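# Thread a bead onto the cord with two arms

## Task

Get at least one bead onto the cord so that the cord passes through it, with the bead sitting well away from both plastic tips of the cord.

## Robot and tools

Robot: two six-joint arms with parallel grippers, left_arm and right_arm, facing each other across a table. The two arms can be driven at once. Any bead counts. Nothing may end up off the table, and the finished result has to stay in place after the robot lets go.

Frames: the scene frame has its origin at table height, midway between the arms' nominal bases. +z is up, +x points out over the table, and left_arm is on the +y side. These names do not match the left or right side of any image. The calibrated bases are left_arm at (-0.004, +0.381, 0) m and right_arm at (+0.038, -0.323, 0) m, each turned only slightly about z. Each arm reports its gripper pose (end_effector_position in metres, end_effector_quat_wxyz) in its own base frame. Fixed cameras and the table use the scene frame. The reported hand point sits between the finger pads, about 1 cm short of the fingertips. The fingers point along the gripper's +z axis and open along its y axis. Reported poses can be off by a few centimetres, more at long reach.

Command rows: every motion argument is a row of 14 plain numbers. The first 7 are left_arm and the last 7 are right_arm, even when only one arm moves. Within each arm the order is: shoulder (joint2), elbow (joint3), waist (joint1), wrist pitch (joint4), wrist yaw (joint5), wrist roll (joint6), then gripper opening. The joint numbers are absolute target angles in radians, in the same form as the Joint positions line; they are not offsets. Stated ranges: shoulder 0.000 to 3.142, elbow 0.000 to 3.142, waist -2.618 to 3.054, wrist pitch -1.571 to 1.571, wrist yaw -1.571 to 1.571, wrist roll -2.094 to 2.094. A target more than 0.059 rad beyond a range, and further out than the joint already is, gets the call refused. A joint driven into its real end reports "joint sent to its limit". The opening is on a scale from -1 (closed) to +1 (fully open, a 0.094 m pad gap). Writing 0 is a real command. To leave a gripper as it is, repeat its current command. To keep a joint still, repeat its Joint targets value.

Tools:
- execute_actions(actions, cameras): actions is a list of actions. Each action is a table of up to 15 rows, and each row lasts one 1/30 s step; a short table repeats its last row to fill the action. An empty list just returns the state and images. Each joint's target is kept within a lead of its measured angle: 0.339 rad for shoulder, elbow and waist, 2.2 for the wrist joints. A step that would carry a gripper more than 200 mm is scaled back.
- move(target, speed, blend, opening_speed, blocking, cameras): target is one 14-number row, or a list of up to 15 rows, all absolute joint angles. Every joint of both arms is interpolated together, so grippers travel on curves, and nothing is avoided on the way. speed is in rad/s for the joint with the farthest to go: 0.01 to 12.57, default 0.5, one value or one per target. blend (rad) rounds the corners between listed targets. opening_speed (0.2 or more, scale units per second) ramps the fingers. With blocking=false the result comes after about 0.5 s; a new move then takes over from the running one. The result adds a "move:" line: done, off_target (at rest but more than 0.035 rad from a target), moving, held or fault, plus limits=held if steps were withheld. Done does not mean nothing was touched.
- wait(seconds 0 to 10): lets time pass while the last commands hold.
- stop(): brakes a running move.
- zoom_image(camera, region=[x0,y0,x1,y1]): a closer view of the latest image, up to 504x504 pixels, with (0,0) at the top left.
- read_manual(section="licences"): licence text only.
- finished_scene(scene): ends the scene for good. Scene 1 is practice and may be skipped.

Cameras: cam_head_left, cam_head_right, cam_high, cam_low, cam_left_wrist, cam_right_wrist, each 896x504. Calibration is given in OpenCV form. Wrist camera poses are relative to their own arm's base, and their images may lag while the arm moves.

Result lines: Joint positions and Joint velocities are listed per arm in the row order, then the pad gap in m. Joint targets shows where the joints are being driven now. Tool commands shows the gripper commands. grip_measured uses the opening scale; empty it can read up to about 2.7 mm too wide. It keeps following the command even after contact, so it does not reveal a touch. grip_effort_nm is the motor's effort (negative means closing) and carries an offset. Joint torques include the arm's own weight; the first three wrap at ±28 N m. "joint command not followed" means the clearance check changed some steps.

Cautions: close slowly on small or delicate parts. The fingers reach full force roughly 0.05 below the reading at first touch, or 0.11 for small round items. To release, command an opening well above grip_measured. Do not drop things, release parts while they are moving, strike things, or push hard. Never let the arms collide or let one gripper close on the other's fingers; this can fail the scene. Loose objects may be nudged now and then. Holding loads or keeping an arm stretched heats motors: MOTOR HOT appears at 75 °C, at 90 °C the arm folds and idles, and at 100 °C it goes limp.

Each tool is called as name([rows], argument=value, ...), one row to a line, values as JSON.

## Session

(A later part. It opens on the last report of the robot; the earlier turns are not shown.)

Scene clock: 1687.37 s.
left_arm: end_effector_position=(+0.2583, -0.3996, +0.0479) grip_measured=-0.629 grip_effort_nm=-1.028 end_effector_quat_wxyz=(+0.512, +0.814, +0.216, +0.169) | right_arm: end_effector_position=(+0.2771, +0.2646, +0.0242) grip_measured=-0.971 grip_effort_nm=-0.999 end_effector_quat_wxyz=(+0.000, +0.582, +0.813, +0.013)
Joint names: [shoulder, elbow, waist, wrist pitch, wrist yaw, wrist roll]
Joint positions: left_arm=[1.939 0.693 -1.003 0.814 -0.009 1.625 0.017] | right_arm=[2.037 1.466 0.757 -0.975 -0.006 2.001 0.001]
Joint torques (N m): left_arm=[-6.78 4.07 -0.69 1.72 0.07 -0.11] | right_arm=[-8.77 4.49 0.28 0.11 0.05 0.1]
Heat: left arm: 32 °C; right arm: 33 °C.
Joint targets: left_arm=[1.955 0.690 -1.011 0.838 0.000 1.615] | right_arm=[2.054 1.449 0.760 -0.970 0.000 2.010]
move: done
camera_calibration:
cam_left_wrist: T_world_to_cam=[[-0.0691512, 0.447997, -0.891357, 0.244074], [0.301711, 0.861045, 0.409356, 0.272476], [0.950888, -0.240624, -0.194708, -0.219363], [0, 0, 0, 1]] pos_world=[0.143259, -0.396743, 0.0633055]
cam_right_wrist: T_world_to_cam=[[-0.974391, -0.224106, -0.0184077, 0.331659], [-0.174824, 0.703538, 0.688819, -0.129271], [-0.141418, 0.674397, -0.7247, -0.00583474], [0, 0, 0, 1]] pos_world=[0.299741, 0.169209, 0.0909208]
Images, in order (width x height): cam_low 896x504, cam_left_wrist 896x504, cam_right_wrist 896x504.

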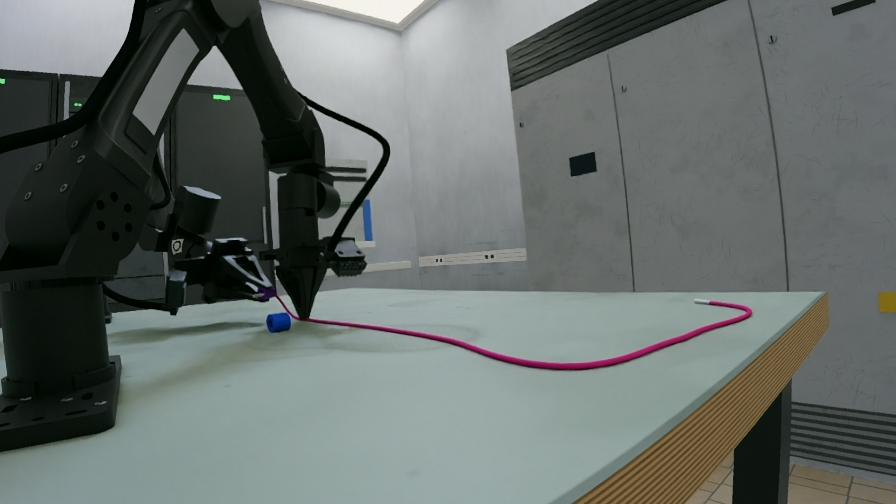

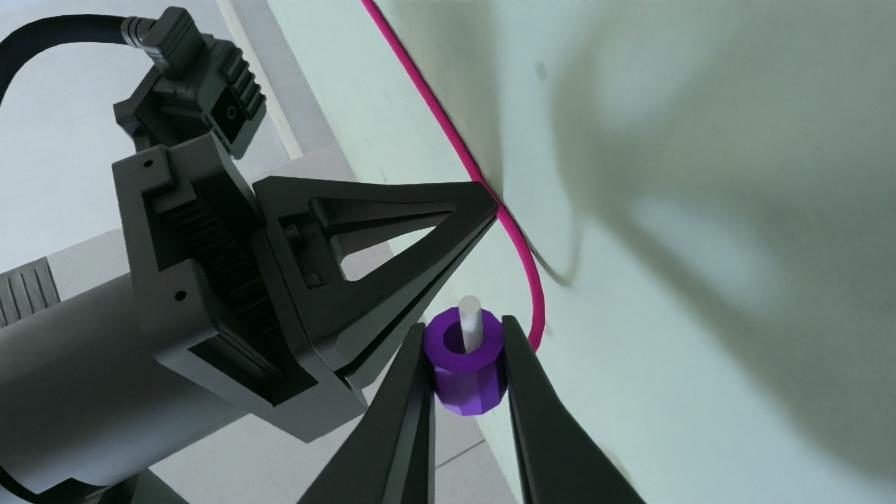

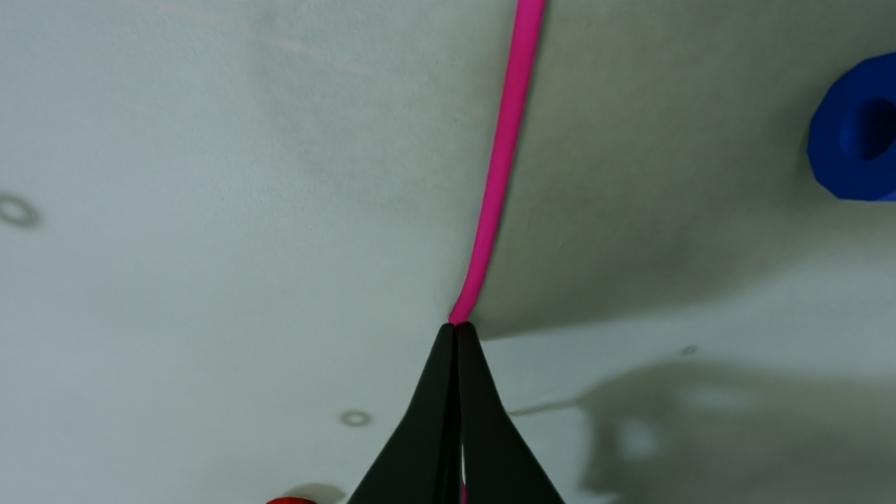

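move([
  [1.955, 0.690, -1.011, 0.838, 0.0, 1.615, -0.75, 2.0, 1.663, 0.760, -1.19, 0.0, 2.01, -1.0],
  [1.955, 0.690, -1.011, 0.838, 0.0, 1.615, -0.75, 2.271, 2.045, 0.878, -1.337, 0.0, 0.328, -1.0],
], speed=[0.15, 0.4])

zoom_image(camera="cam_left_wrist", region=[300, 200, 640, 440])

zoom_image(camera="cam_low", region=[160, 200, 400, 360])

Scene clock: 1751.83 s.
left_arm: end_effector_position=(+0.2583, -0.3996, +0.0479) grip_measured=-0.629 grip_effort_nm=-1.033 end_effector_quat_wxyz=(+0.512, +0.814, +0.216, +0.169) | right_arm: end_effector_position=(+0.2810, +0.3360, +0.0742) grip_measured=-0.976 grip_effort_nm=-1.053 end_effector_quat_wxyz=(-0.001, -0.265, +0.964, +0.003)
Joint names: [shoulder, elbow, waist, wrist pitch, wrist yaw, wrist roll]
Joint positions: left_arm=[1.939 0.693 -1.003 0.814 -0.009 1.625 0.017] | right_arm=[2.249 2.003 0.87 -1.324 -0.006 0.332 0.001]
Joint torques (N m): left_arm=[-6.78 4.08 -0.68 1.73 0.06 -0.11] | right_arm=[-10.37 9.24 0.73 -0.13 0.05 -0.03]
Heat: left arm: 33 °C; right arm: 33 °C.
Joint targets: left_arm=[1.955 0.690 -1.011 0.838 0.000 1.615] | right_arm=[2.271 2.045 0.878 -1.337 0.000 0.328]
move: off_target (right_arm); right_arm: the elbow is farthest, 0.042 rad from its target
camera_calibration:
cam_left_wrist: T_world_to_cam=[[-0.0691512, 0.447997, -0.891357, 0.244074], [0.301711, 0.861045, 0.409356, 0.272476], [0.950888, -0.240624, -0.194708, -0.219363], [0, 0, 0, 1]] pos_world=[0.143259, -0.396743, 0.0633055]
cam_right_wrist: T_world_to_cam=[[0.422763, -0.906224, -0.0053798, 0.187943], [-0.665242, -0.314362, 0.677222, 0.267448], [-0.615406, -0.282725, -0.735759, 0.438406], [0, 0, 0, 1]] pos_world=[0.36826, 0.378343, 0.142451]

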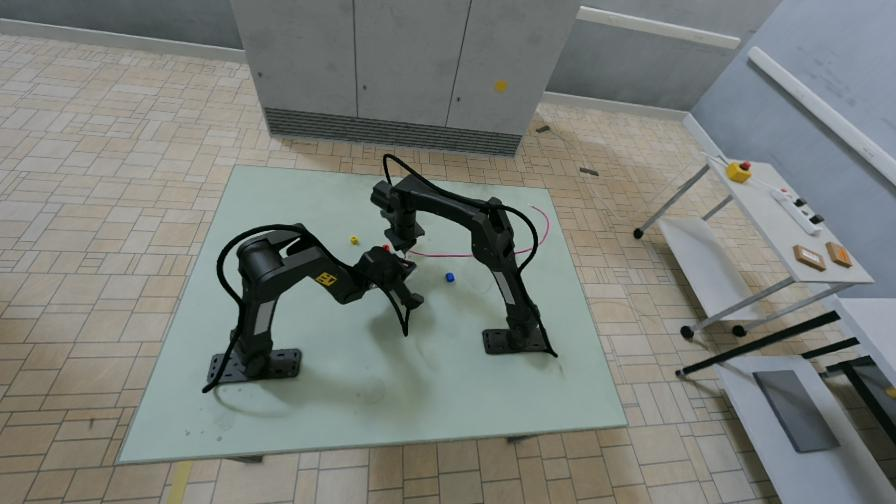

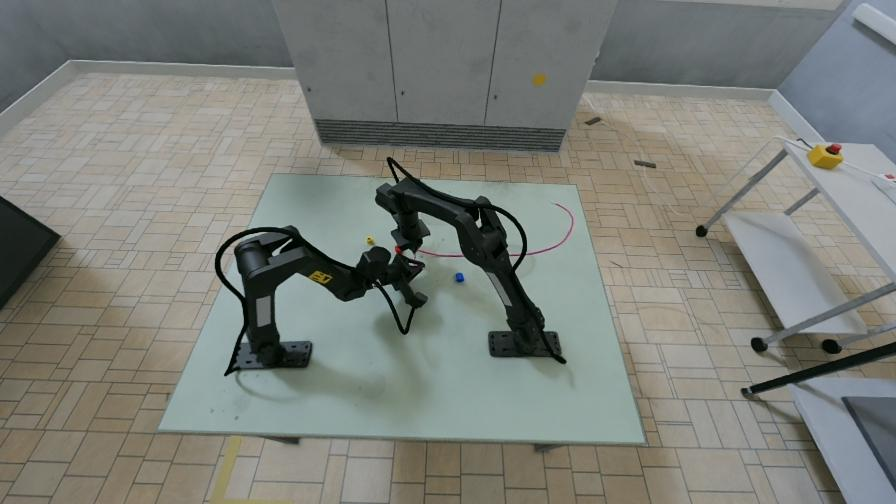

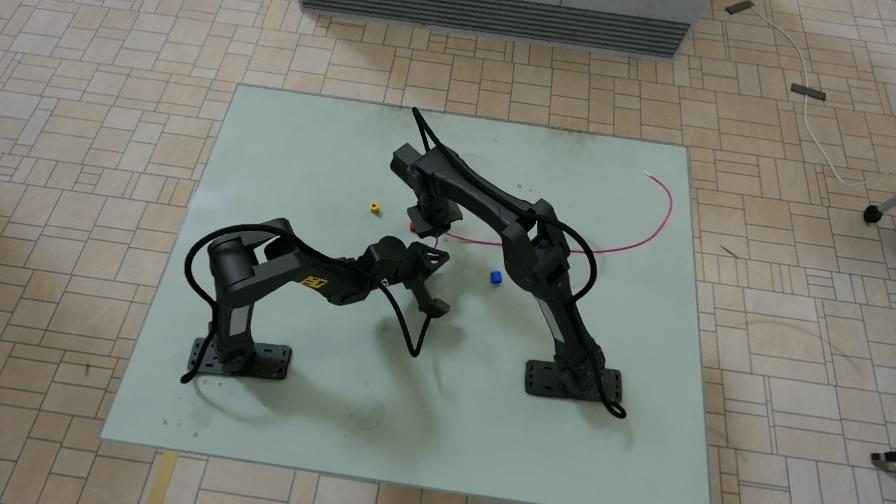

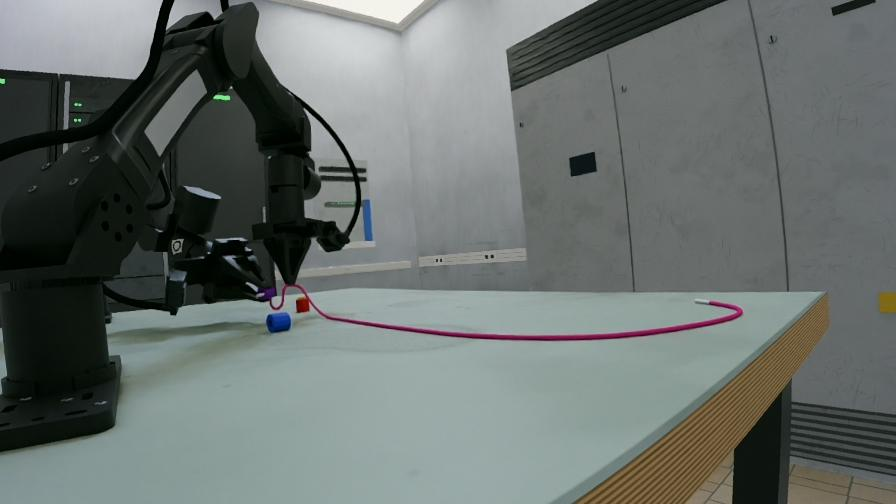

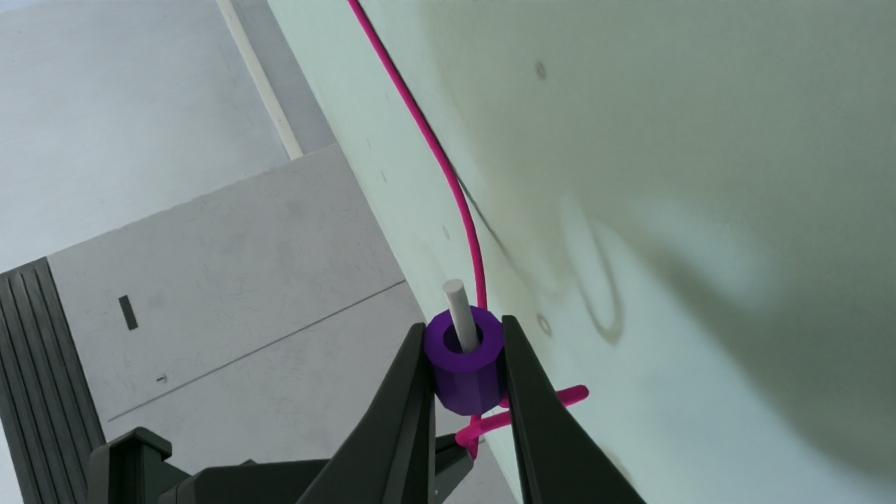

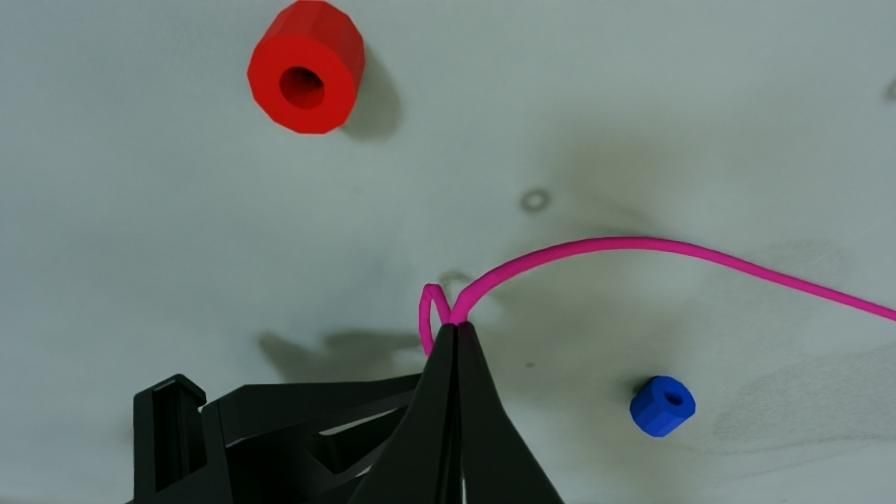

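Scaled by 1.482 from the camera's 896x504 image, which has a finer 1280x720 frame.

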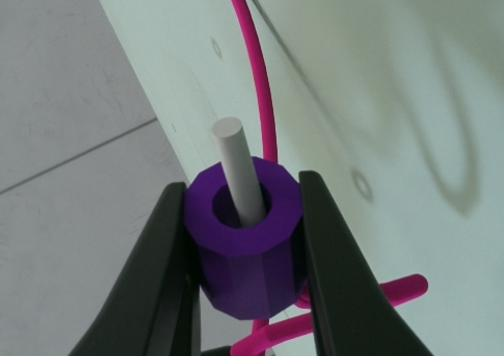

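Scaled by 2.100 from the camera's 896x504 image, which has a finer 1280x720 frame.

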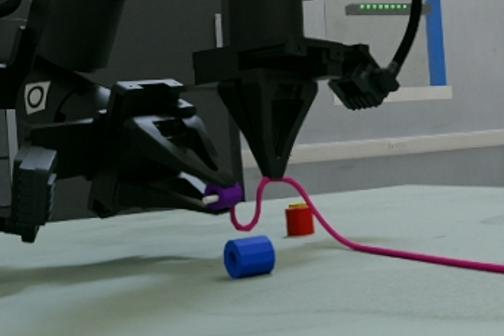

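move(target=[1.955, 0.690, -1.011, 0.838, 0.0, 1.615, -0.75, 2.045, 1.90, 0.40, -1.41, 0.0, 0.328, -1.0], speed=0.3)

zoom_image(camera="cam_low", region=[160, 180, 460, 360])

Scene clock: 1808.03 s.
left_arm: end_effector_position=(+0.2584, -0.3997, +0.0482) grip_measured=-0.629 grip_effort_nm=-1.028 end_effector_quat_wxyz=(+0.513, +0.814, +0.216, +0.169) | right_arm: end_effector_position=(+0.3711, +0.1585, +0.1162) grip_measured=-0.986 grip_effort_nm=-0.755 end_effector_quat_wxyz=(+0.000, -0.034, +0.999, +0.003)
Joint names: [shoulder, elbow, waist, wrist pitch, wrist yaw, wrist roll]
Joint positions: left_arm=[1.939 0.693 -1.003 0.815 -0.01 1.625 0.017] | right_arm=[2.092 1.919 0.399 -1.396 -0.006 0.33 0.001]
Joint torques (N m): left_arm=[-6.8 4.1 -0.69 1.71 0.07 -0.11] | right_arm=[-14.69 4.6 -0.03 -0.1 0.05 -0.01]
Heat: left arm: 33 °C; right arm: 33 °C.
Joint targets: left_arm=[1.955 0.690 -1.011 0.838 0.000 1.615] | right_arm=[2.045 1.900 0.400 -1.410 0.000 0.328]
move: off_target (right_arm); right_arm: the shoulder is farthest, 0.047 rad from its target
camera_calibration:
cam_left_wrist: T_world_to_cam=[[-0.0683586, 0.447332, -0.891752, 0.243817], [0.30119, 0.86139, 0.409013, 0.272639], [0.951111, -0.240627, -0.193615, -0.219541], [0, 0, 0, 1]] pos_world=[0.143359, -0.396743, 0.0634044]
cam_right_wrist: T_world_to_cam=[[-0.0326893, -0.999443, -0.00672501, 0.173325], [-0.736238, 0.0195289, 0.676441, 0.216661], [-0.675932, 0.0270636, -0.736466, 0.448009], [0, 0, 0, 1]] pos_world=[0.468003, 0.156873, 0.184551]

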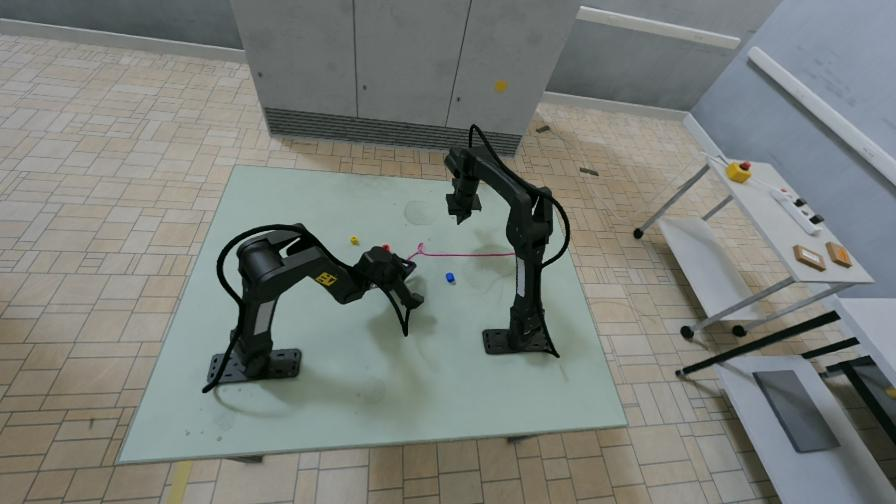

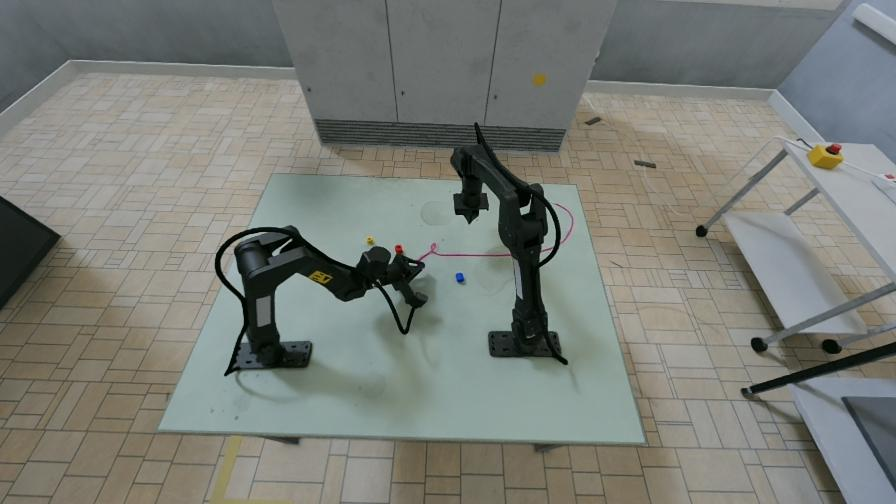

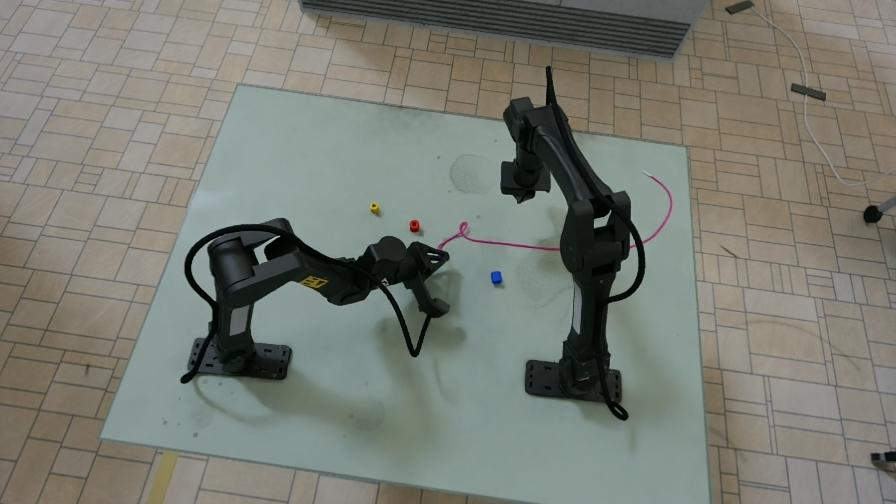

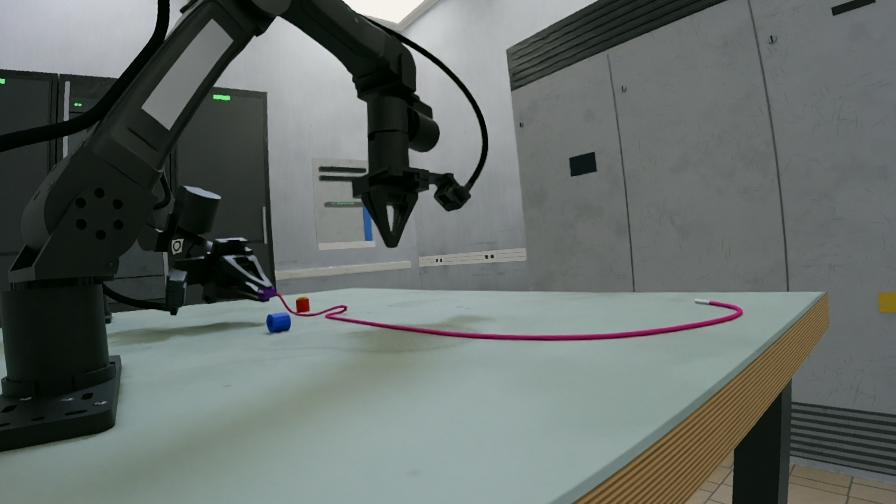

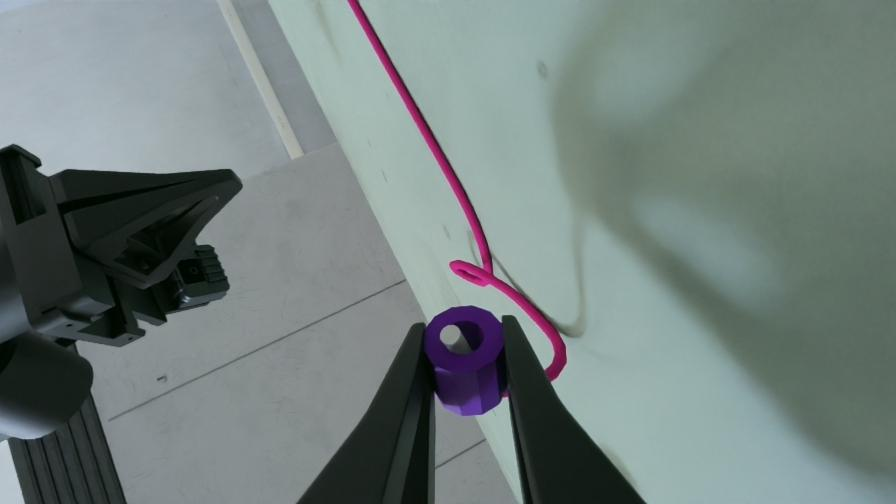

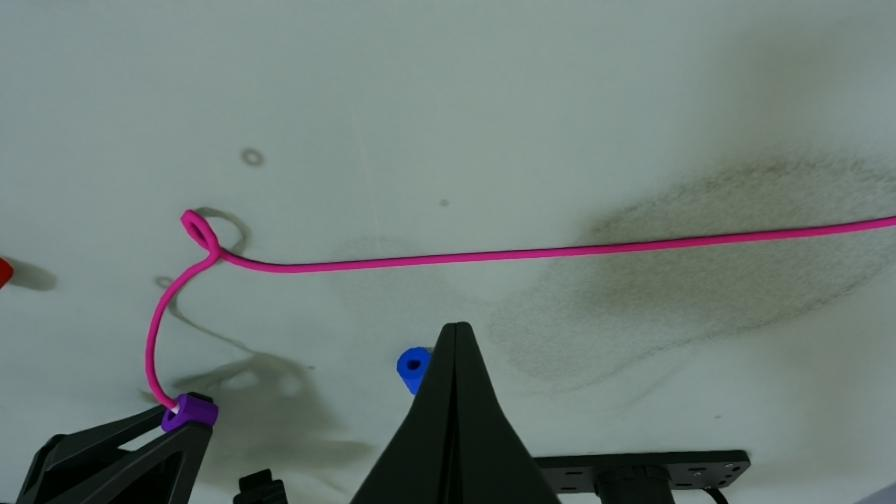

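Scaled by 1.680 from the camera's 896x504 image, which has a finer 1280x720 frame.

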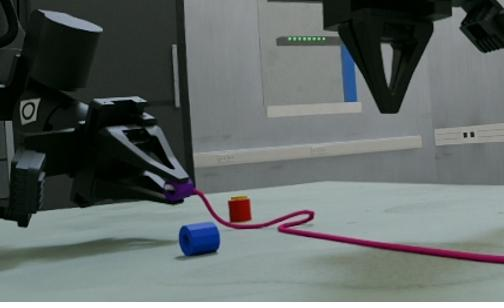

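move(target=[1.757, 0.313, -1.112, 1.382, 0.0, 0.0, -0.75, 1.45, 1.40, 0.35, -0.90, 0.0, 0.0, -0.4], speed=0.4)

zoom_image(camera="cam_left_wrist", region=[300, 200, 640, 440])

Scene clock: 1835.97 s.
left_arm: end_effector_position=(+0.1866, -0.3620, +0.1023) grip_measured=-0.629 grip_effort_nm=-1.023 end_effector_quat_wxyz=(+0.562, +0.398, +0.643, -0.334) | right_arm: end_effector_position=(+0.3557, +0.1357, +0.2177) grip_measured=-0.403 grip_effort_nm=0.134 end_effector_quat_wxyz=(+0.279, -0.169, +0.944, +0.054)
Joint names: [shoulder, elbow, waist, wrist pitch, wrist yaw, wrist roll]
Joint positions: left_arm=[1.791 0.318 -1.103 1.328 -0.013 0.017 0.017] | right_arm=[1.483 1.42 0.359 -0.931 -0.006 0.005 0.028]
Joint torques (N m): left_arm=[-8.7 3 -0.76 2.06 0.1 -0.15] | right_arm=[-8.7 5.34 -0.79 1.37 0.05 -0.08]
Heat: left arm: 34 °C; right arm: 34 °C.
Joint targets: left_arm=[1.757 0.313 -1.112 1.382 0.000 0.000] | right_arm=[1.450 1.400 0.350 -0.900 0.000 0.000]
move: off_target (left_arm); left_arm: the wrist pitch is farthest, 0.054 rad from its target
camera_calibration:
cam_left_wrist: T_world_to_cam=[[-0.887784, -0.436556, -0.145802, 0.0269619], [-0.260466, 0.737708, -0.622851, 0.405285], [0.379469, -0.514981, -0.768634, -0.0654185], [0, 0, 0, 1]] pos_world=[0.154324, -0.320901, 0.20608]
cam_right_wrist: T_world_to_cam=[[0.26915, -0.961035, -0.0630059, 0.0502767], [-0.946374, -0.276049, 0.167849, 0.362634], [-0.178701, 0.0144507, -0.983797, 0.391709], [0, 0, 0, 1]] pos_world=[0.399655, 0.142762, 0.327663]

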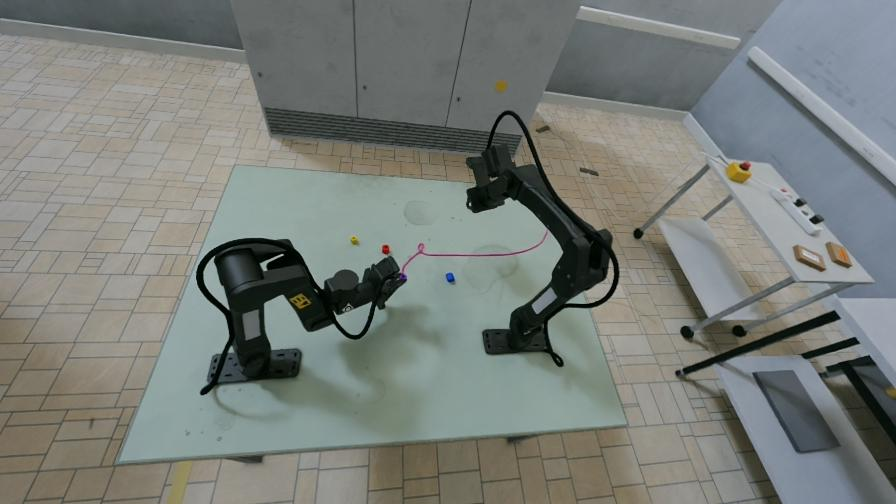

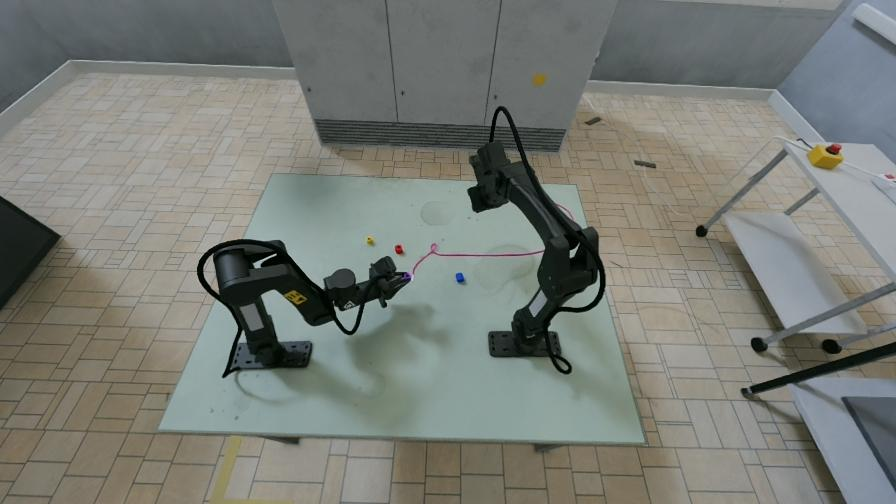

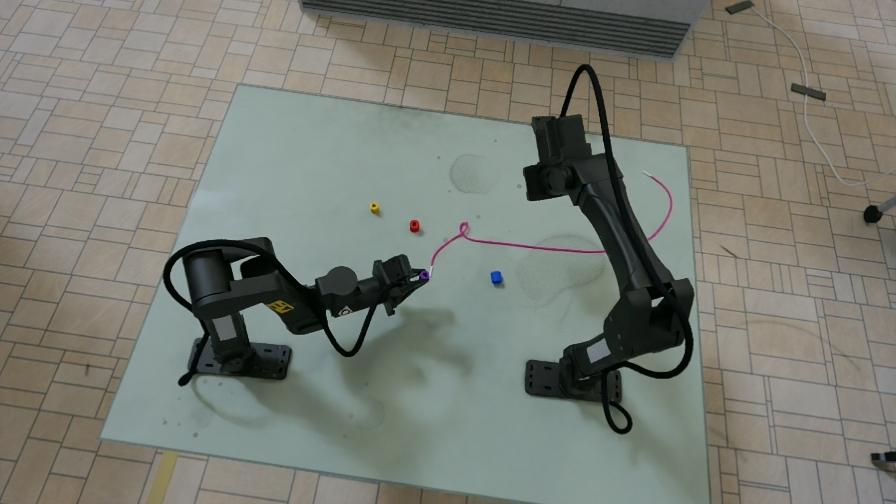

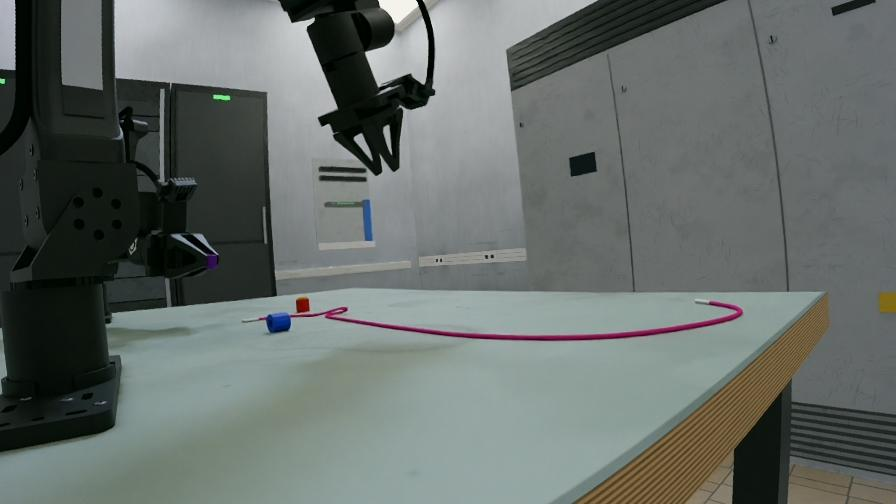

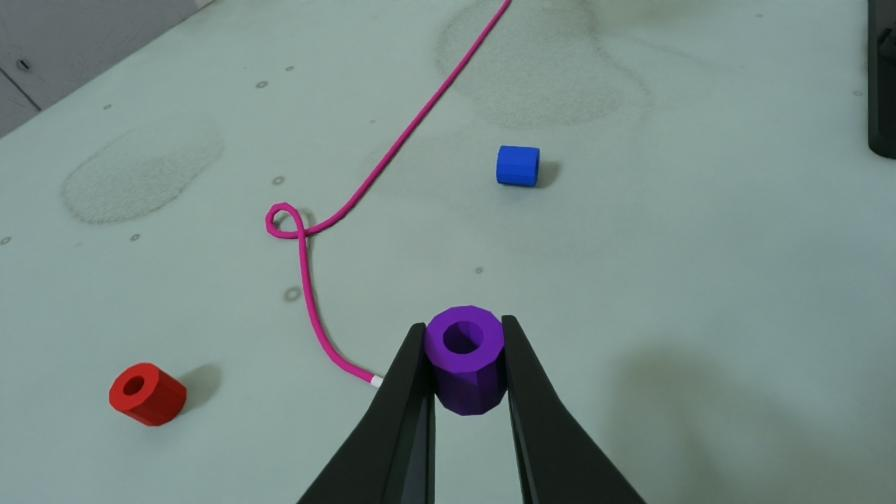

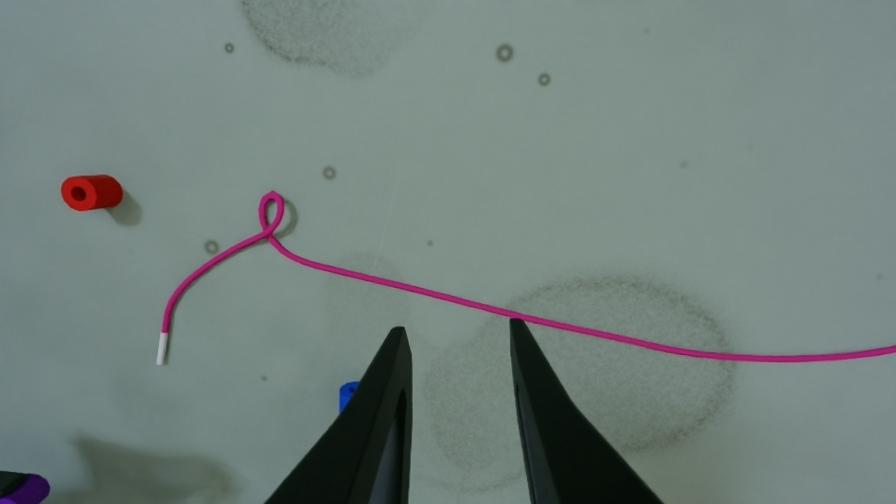

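Scaled by 1.482 from the camera's 896x504 image, which has a finer 1280x720 frame.

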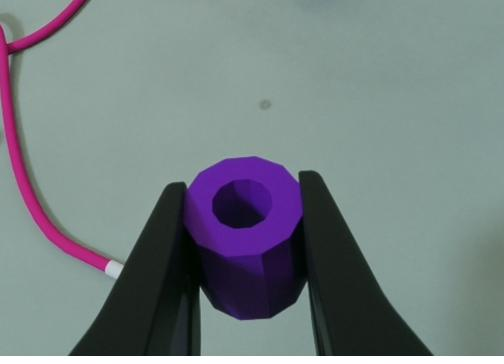

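move(target=[1.757, 0.313, -1.112, 1.382, 0.0, 0.0, -0.75, 2.208, 1.937, 0.784, -1.287, 0.0, 1.579, -0.4], speed=0.5, cameras=["cam_low", "cam_left_wrist", "cam_right_wrist", "cam_high"])

Scene clock: 1858.93 s.
left_arm: end_effector_position=(+0.1866, -0.3620, +0.1023) grip_measured=-0.629 grip_effort_nm=-1.028 end_effector_quat_wxyz=(+0.562, +0.398, +0.643, -0.334) | right_arm: end_effector_position=(+0.3026, +0.3031, +0.0708) grip_measured=-0.403 grip_effort_nm=0.129 end_effector_quat_wxyz=(-0.001, +0.384, +0.923, +0.007)
Joint names: [shoulder, elbow, waist, wrist pitch, wrist yaw, wrist roll]
Joint positions: left_arm=[1.791 0.318 -1.103 1.328 -0.013 0.016 0.017] | right_arm=[2.191 1.894 0.781 -1.261 -0.007 1.569 0.028]
Joint torques (N m): left_arm=[-8.7 3 -0.76 2.05 0.11 -0.16] | right_arm=[-10.29 9.42 0.25 -0.23 0.05 0.12]
Heat: left arm: 36 °C; right arm: 33 °C.
Joint targets: left_arm=[1.757 0.313 -1.112 1.382 0.000 0.000] | right_arm=[2.208 1.937 0.784 -1.287 0.000 1.579]
move: off_target (left_arm, right_arm); left_arm: the wrist pitch is farthest, 0.054 rad from its target; right_arm: the elbow is farthest, 0.043 rad from its target
camera_calibration:
cam_left_wrist: T_world_to_cam=[[-0.887856, -0.436784, -0.144678, 0.0267578], [-0.261231, 0.737351, -0.622955, 0.405336], [0.378775, -0.5153, -0.768762, -0.0654246], [0, 0, 0, 1]] pos_world=[0.154424, -0.3209, 0.206081]
cam_right_wrist: T_world_to_cam=[[-0.776252, -0.630299, -0.0124827, 0.428766], [-0.467551, 0.562309, 0.682059, -0.0521059], [-0.422883, 0.535286, -0.73119, 0.133406], [0, 0, 0, 1]] pos_world=[0.364883, 0.22814, 0.138437]
Images, in order (width x height): cam_high 896x504, cam_low 896x504, cam_left_wrist 896x504, cam_right_wrist 896x504.

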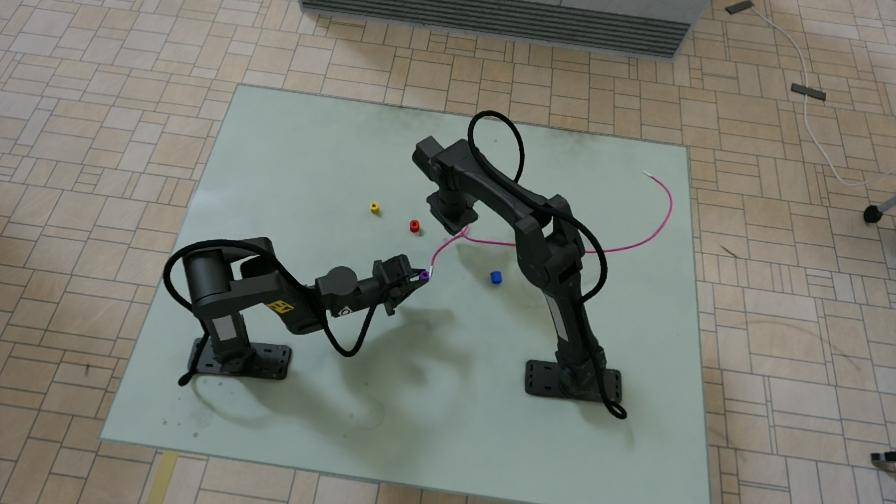

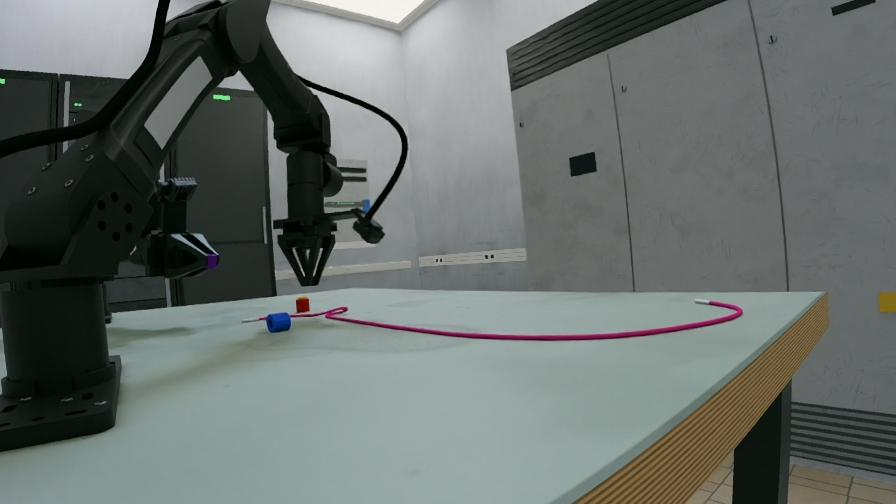

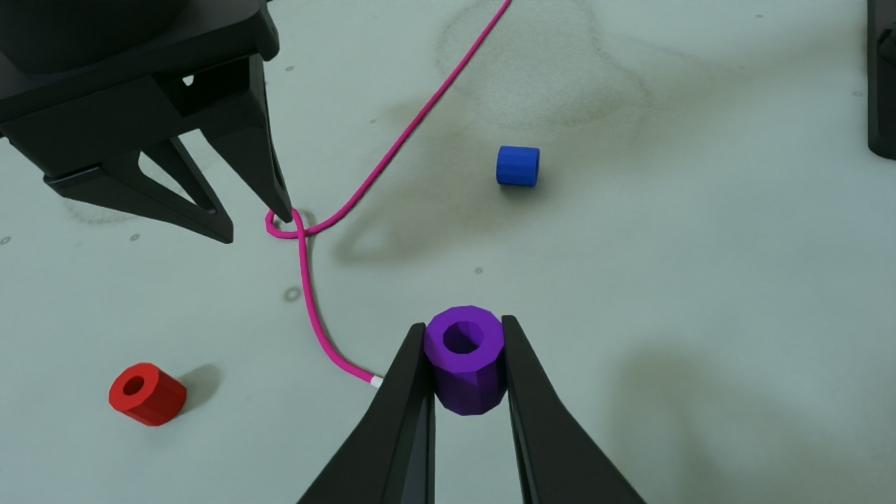

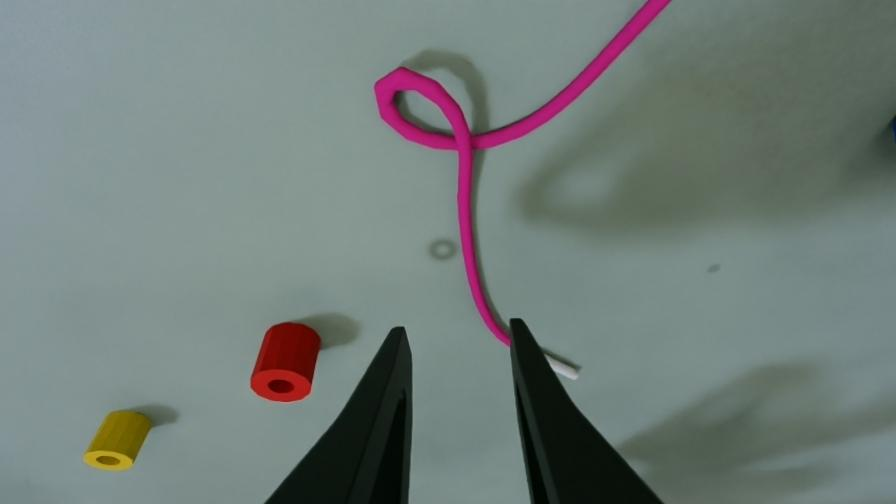

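move(target=[1.757, 0.313, -1.112, 1.382, 0.0, 0.0, -0.75, 2.237, 1.733, 0.730, -1.07, 0.0, 1.52, -0.4], speed=0.2, cameras=["cam_low", "cam_right_wrist"])

zoom_image(camera="cam_right_wrist", region=[340, 220, 600, 400])

Scene clock: 1885.87 s.
left_arm: end_effector_position=(+0.1866, -0.3620, +0.1023) grip_measured=-0.629 grip_effort_nm=-1.028 end_effector_quat_wxyz=(+0.562, +0.398, +0.643, -0.334) | right_arm: end_effector_position=(+0.3157, +0.2905, +0.0248) grip_measured=-0.403 grip_effort_nm=0.134 end_effector_quat_wxyz=(+0.000, +0.381, +0.924, +0.010)
Joint names: [shoulder, elbow, waist, wrist pitch, wrist yaw, wrist roll]
Joint positions: left_arm=[1.791 0.318 -1.103 1.328 -0.013 0.016 0.017] | right_arm=[2.217 1.751 0.738 -1.088 -0.007 1.521 0.028]
Joint torques (N m): left_arm=[-8.69 3 -0.75 2.05 0.1 -0.16] | right_arm=[-10.11 4.55 -0.73 0.22 0.05 -0.03]
Heat: left arm: 37 °C; right arm: 35 °C.
Joint targets: left_arm=[1.757 0.313 -1.112 1.382 0.000 0.000] | right_arm=[2.237 1.733 0.730 -1.070 0.000 1.520]
move: off_target (left_arm); left_arm: the wrist pitch is farthest, 0.054 rad from its target
camera_calibration:
cam_right_wrist: T_world_to_cam=[[-0.773031, -0.63413, -0.0173786, 0.43061], [-0.472788, 0.55765, 0.682274, -0.00455757], [-0.422959, 0.535635, -0.73089, 0.111971], [0, 0, 0, 1]] pos_world=[0.37808, 0.215629, 0.0924315]
Images, in order (width x height): cam_low 896x504, cam_right_wrist 896x504.

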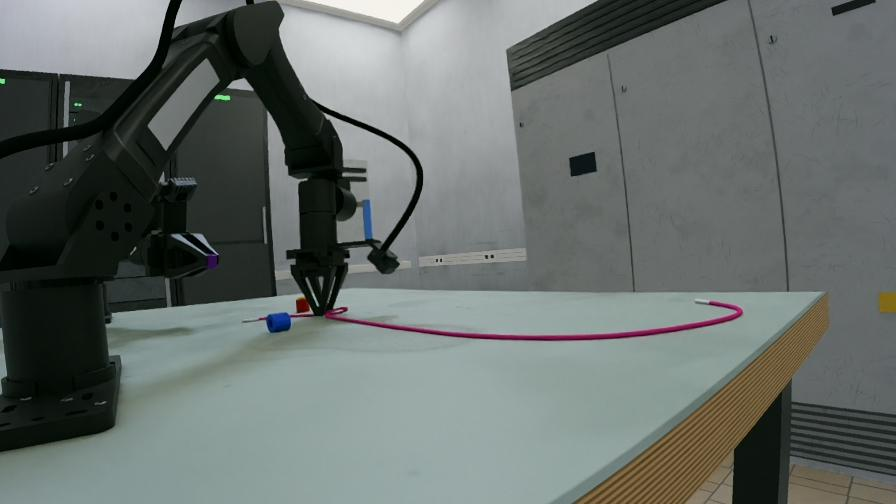

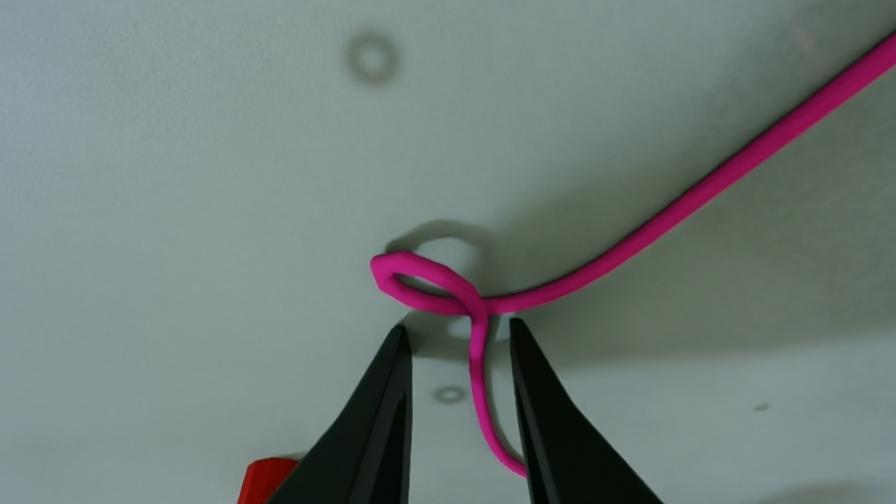

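Scaled by 1.938 from the camera's 896x504 image, which has a finer 1280x720 frame.

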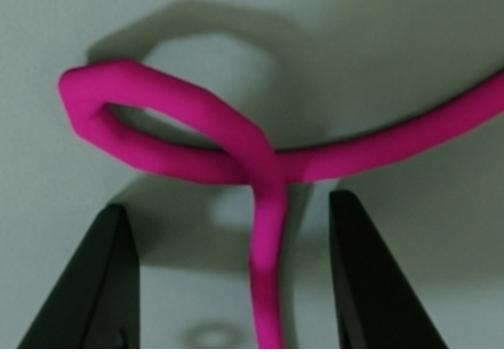

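move([
  [1.757, 0.313, -1.112, 1.382, 0.0, 0.0, -0.75, 2.245, 1.715, 0.730, -1.045, 0.0, 1.52, -0.4],
  [1.757, 0.313, -1.112, 1.382, 0.0, 0.0, -0.75, 2.245, 1.715, 0.730, -1.045, 0.0, 1.52, -1.0],
], speed=0.1, opening_speed=0.6, cameras=["cam_low", "cam_right_wrist"])

zoom_image(camera="cam_right_wrist", region=[340, 220, 600, 400])

Scene clock: 1896.77 s.
left_arm: end_effector_position=(+0.1866, -0.3620, +0.1023) grip_measured=-0.629 grip_effort_nm=-1.028 end_effector_quat_wxyz=(+0.562, +0.398, +0.643, -0.334) | right_arm: end_effector_position=(+0.3225, +0.2967, +0.0242) grip_measured=-0.943 grip_effort_nm=-1.004 end_effector_quat_wxyz=(+0.009, +0.381, +0.924, +0.027)
Joint names: [shoulder, elbow, waist, wrist pitch, wrist yaw, wrist roll]
Joint positions: left_arm=[1.791 0.318 -1.103 1.328 -0.013 0.016 0.017] | right_arm=[2.217 1.748 0.738 -1.046 -0.007 1.52 0.003]
Joint torques (N m): left_arm=[-8.7 3.02 -0.79 2.05 0.09 -0.16] | right_arm=[-9.59 3.6 -0.73 0.13 0.05 0]
Heat: left arm: 38 °C; right arm: 35 °C.
Joint targets: left_arm=[1.757 0.313 -1.112 1.382 0.000 0.000] | right_arm=[2.245 1.715 0.730 -1.045 0.000 1.520]
move: off_target (left_arm); left_arm: the wrist pitch is farthest, 0.054 rad from its target
camera_calibration:
cam_right_wrist: T_world_to_cam=[[-0.771313, -0.634066, -0.0551144, 0.440126], [-0.492494, 0.539754, 0.682726, 0.00731532], [-0.403145, 0.553739, -0.728593, 0.0992676], [0, 0, 0, 1]] pos_world=[0.383097, 0.220152, 0.0915886]
Images, in order (width x height): cam_low 896x504, cam_right_wrist 896x504.

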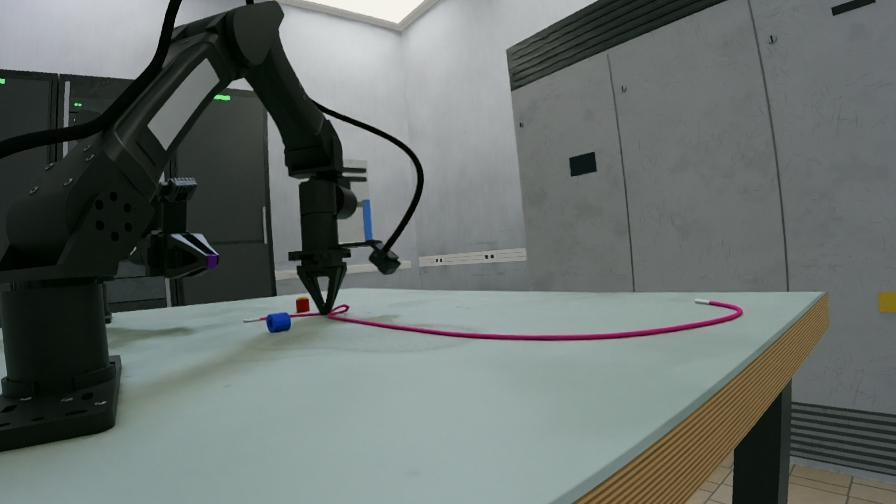

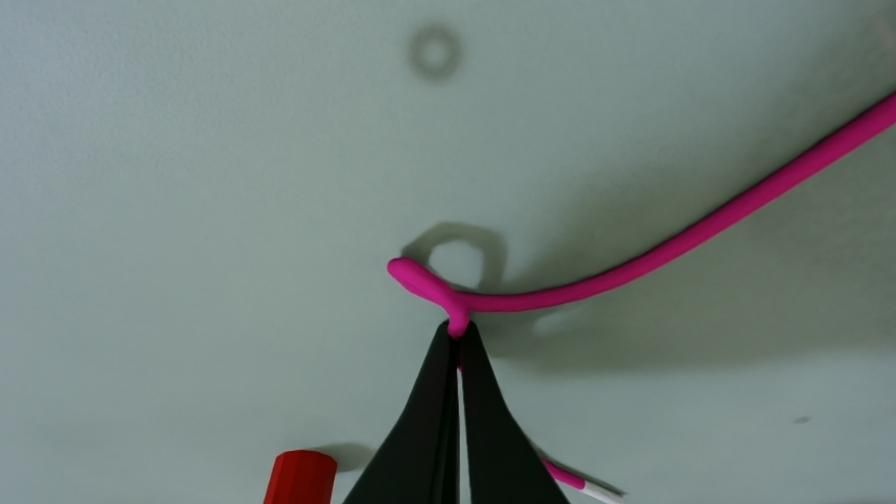

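Scaled by 1.938 from the camera's 896x504 image, which has a finer 1280x720 frame.

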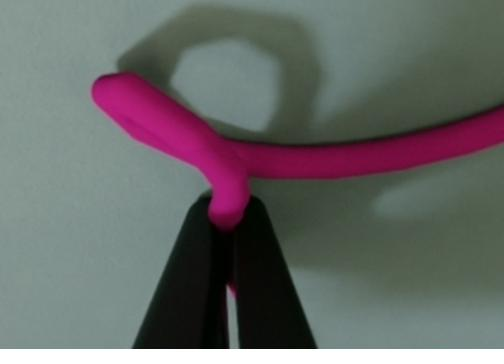

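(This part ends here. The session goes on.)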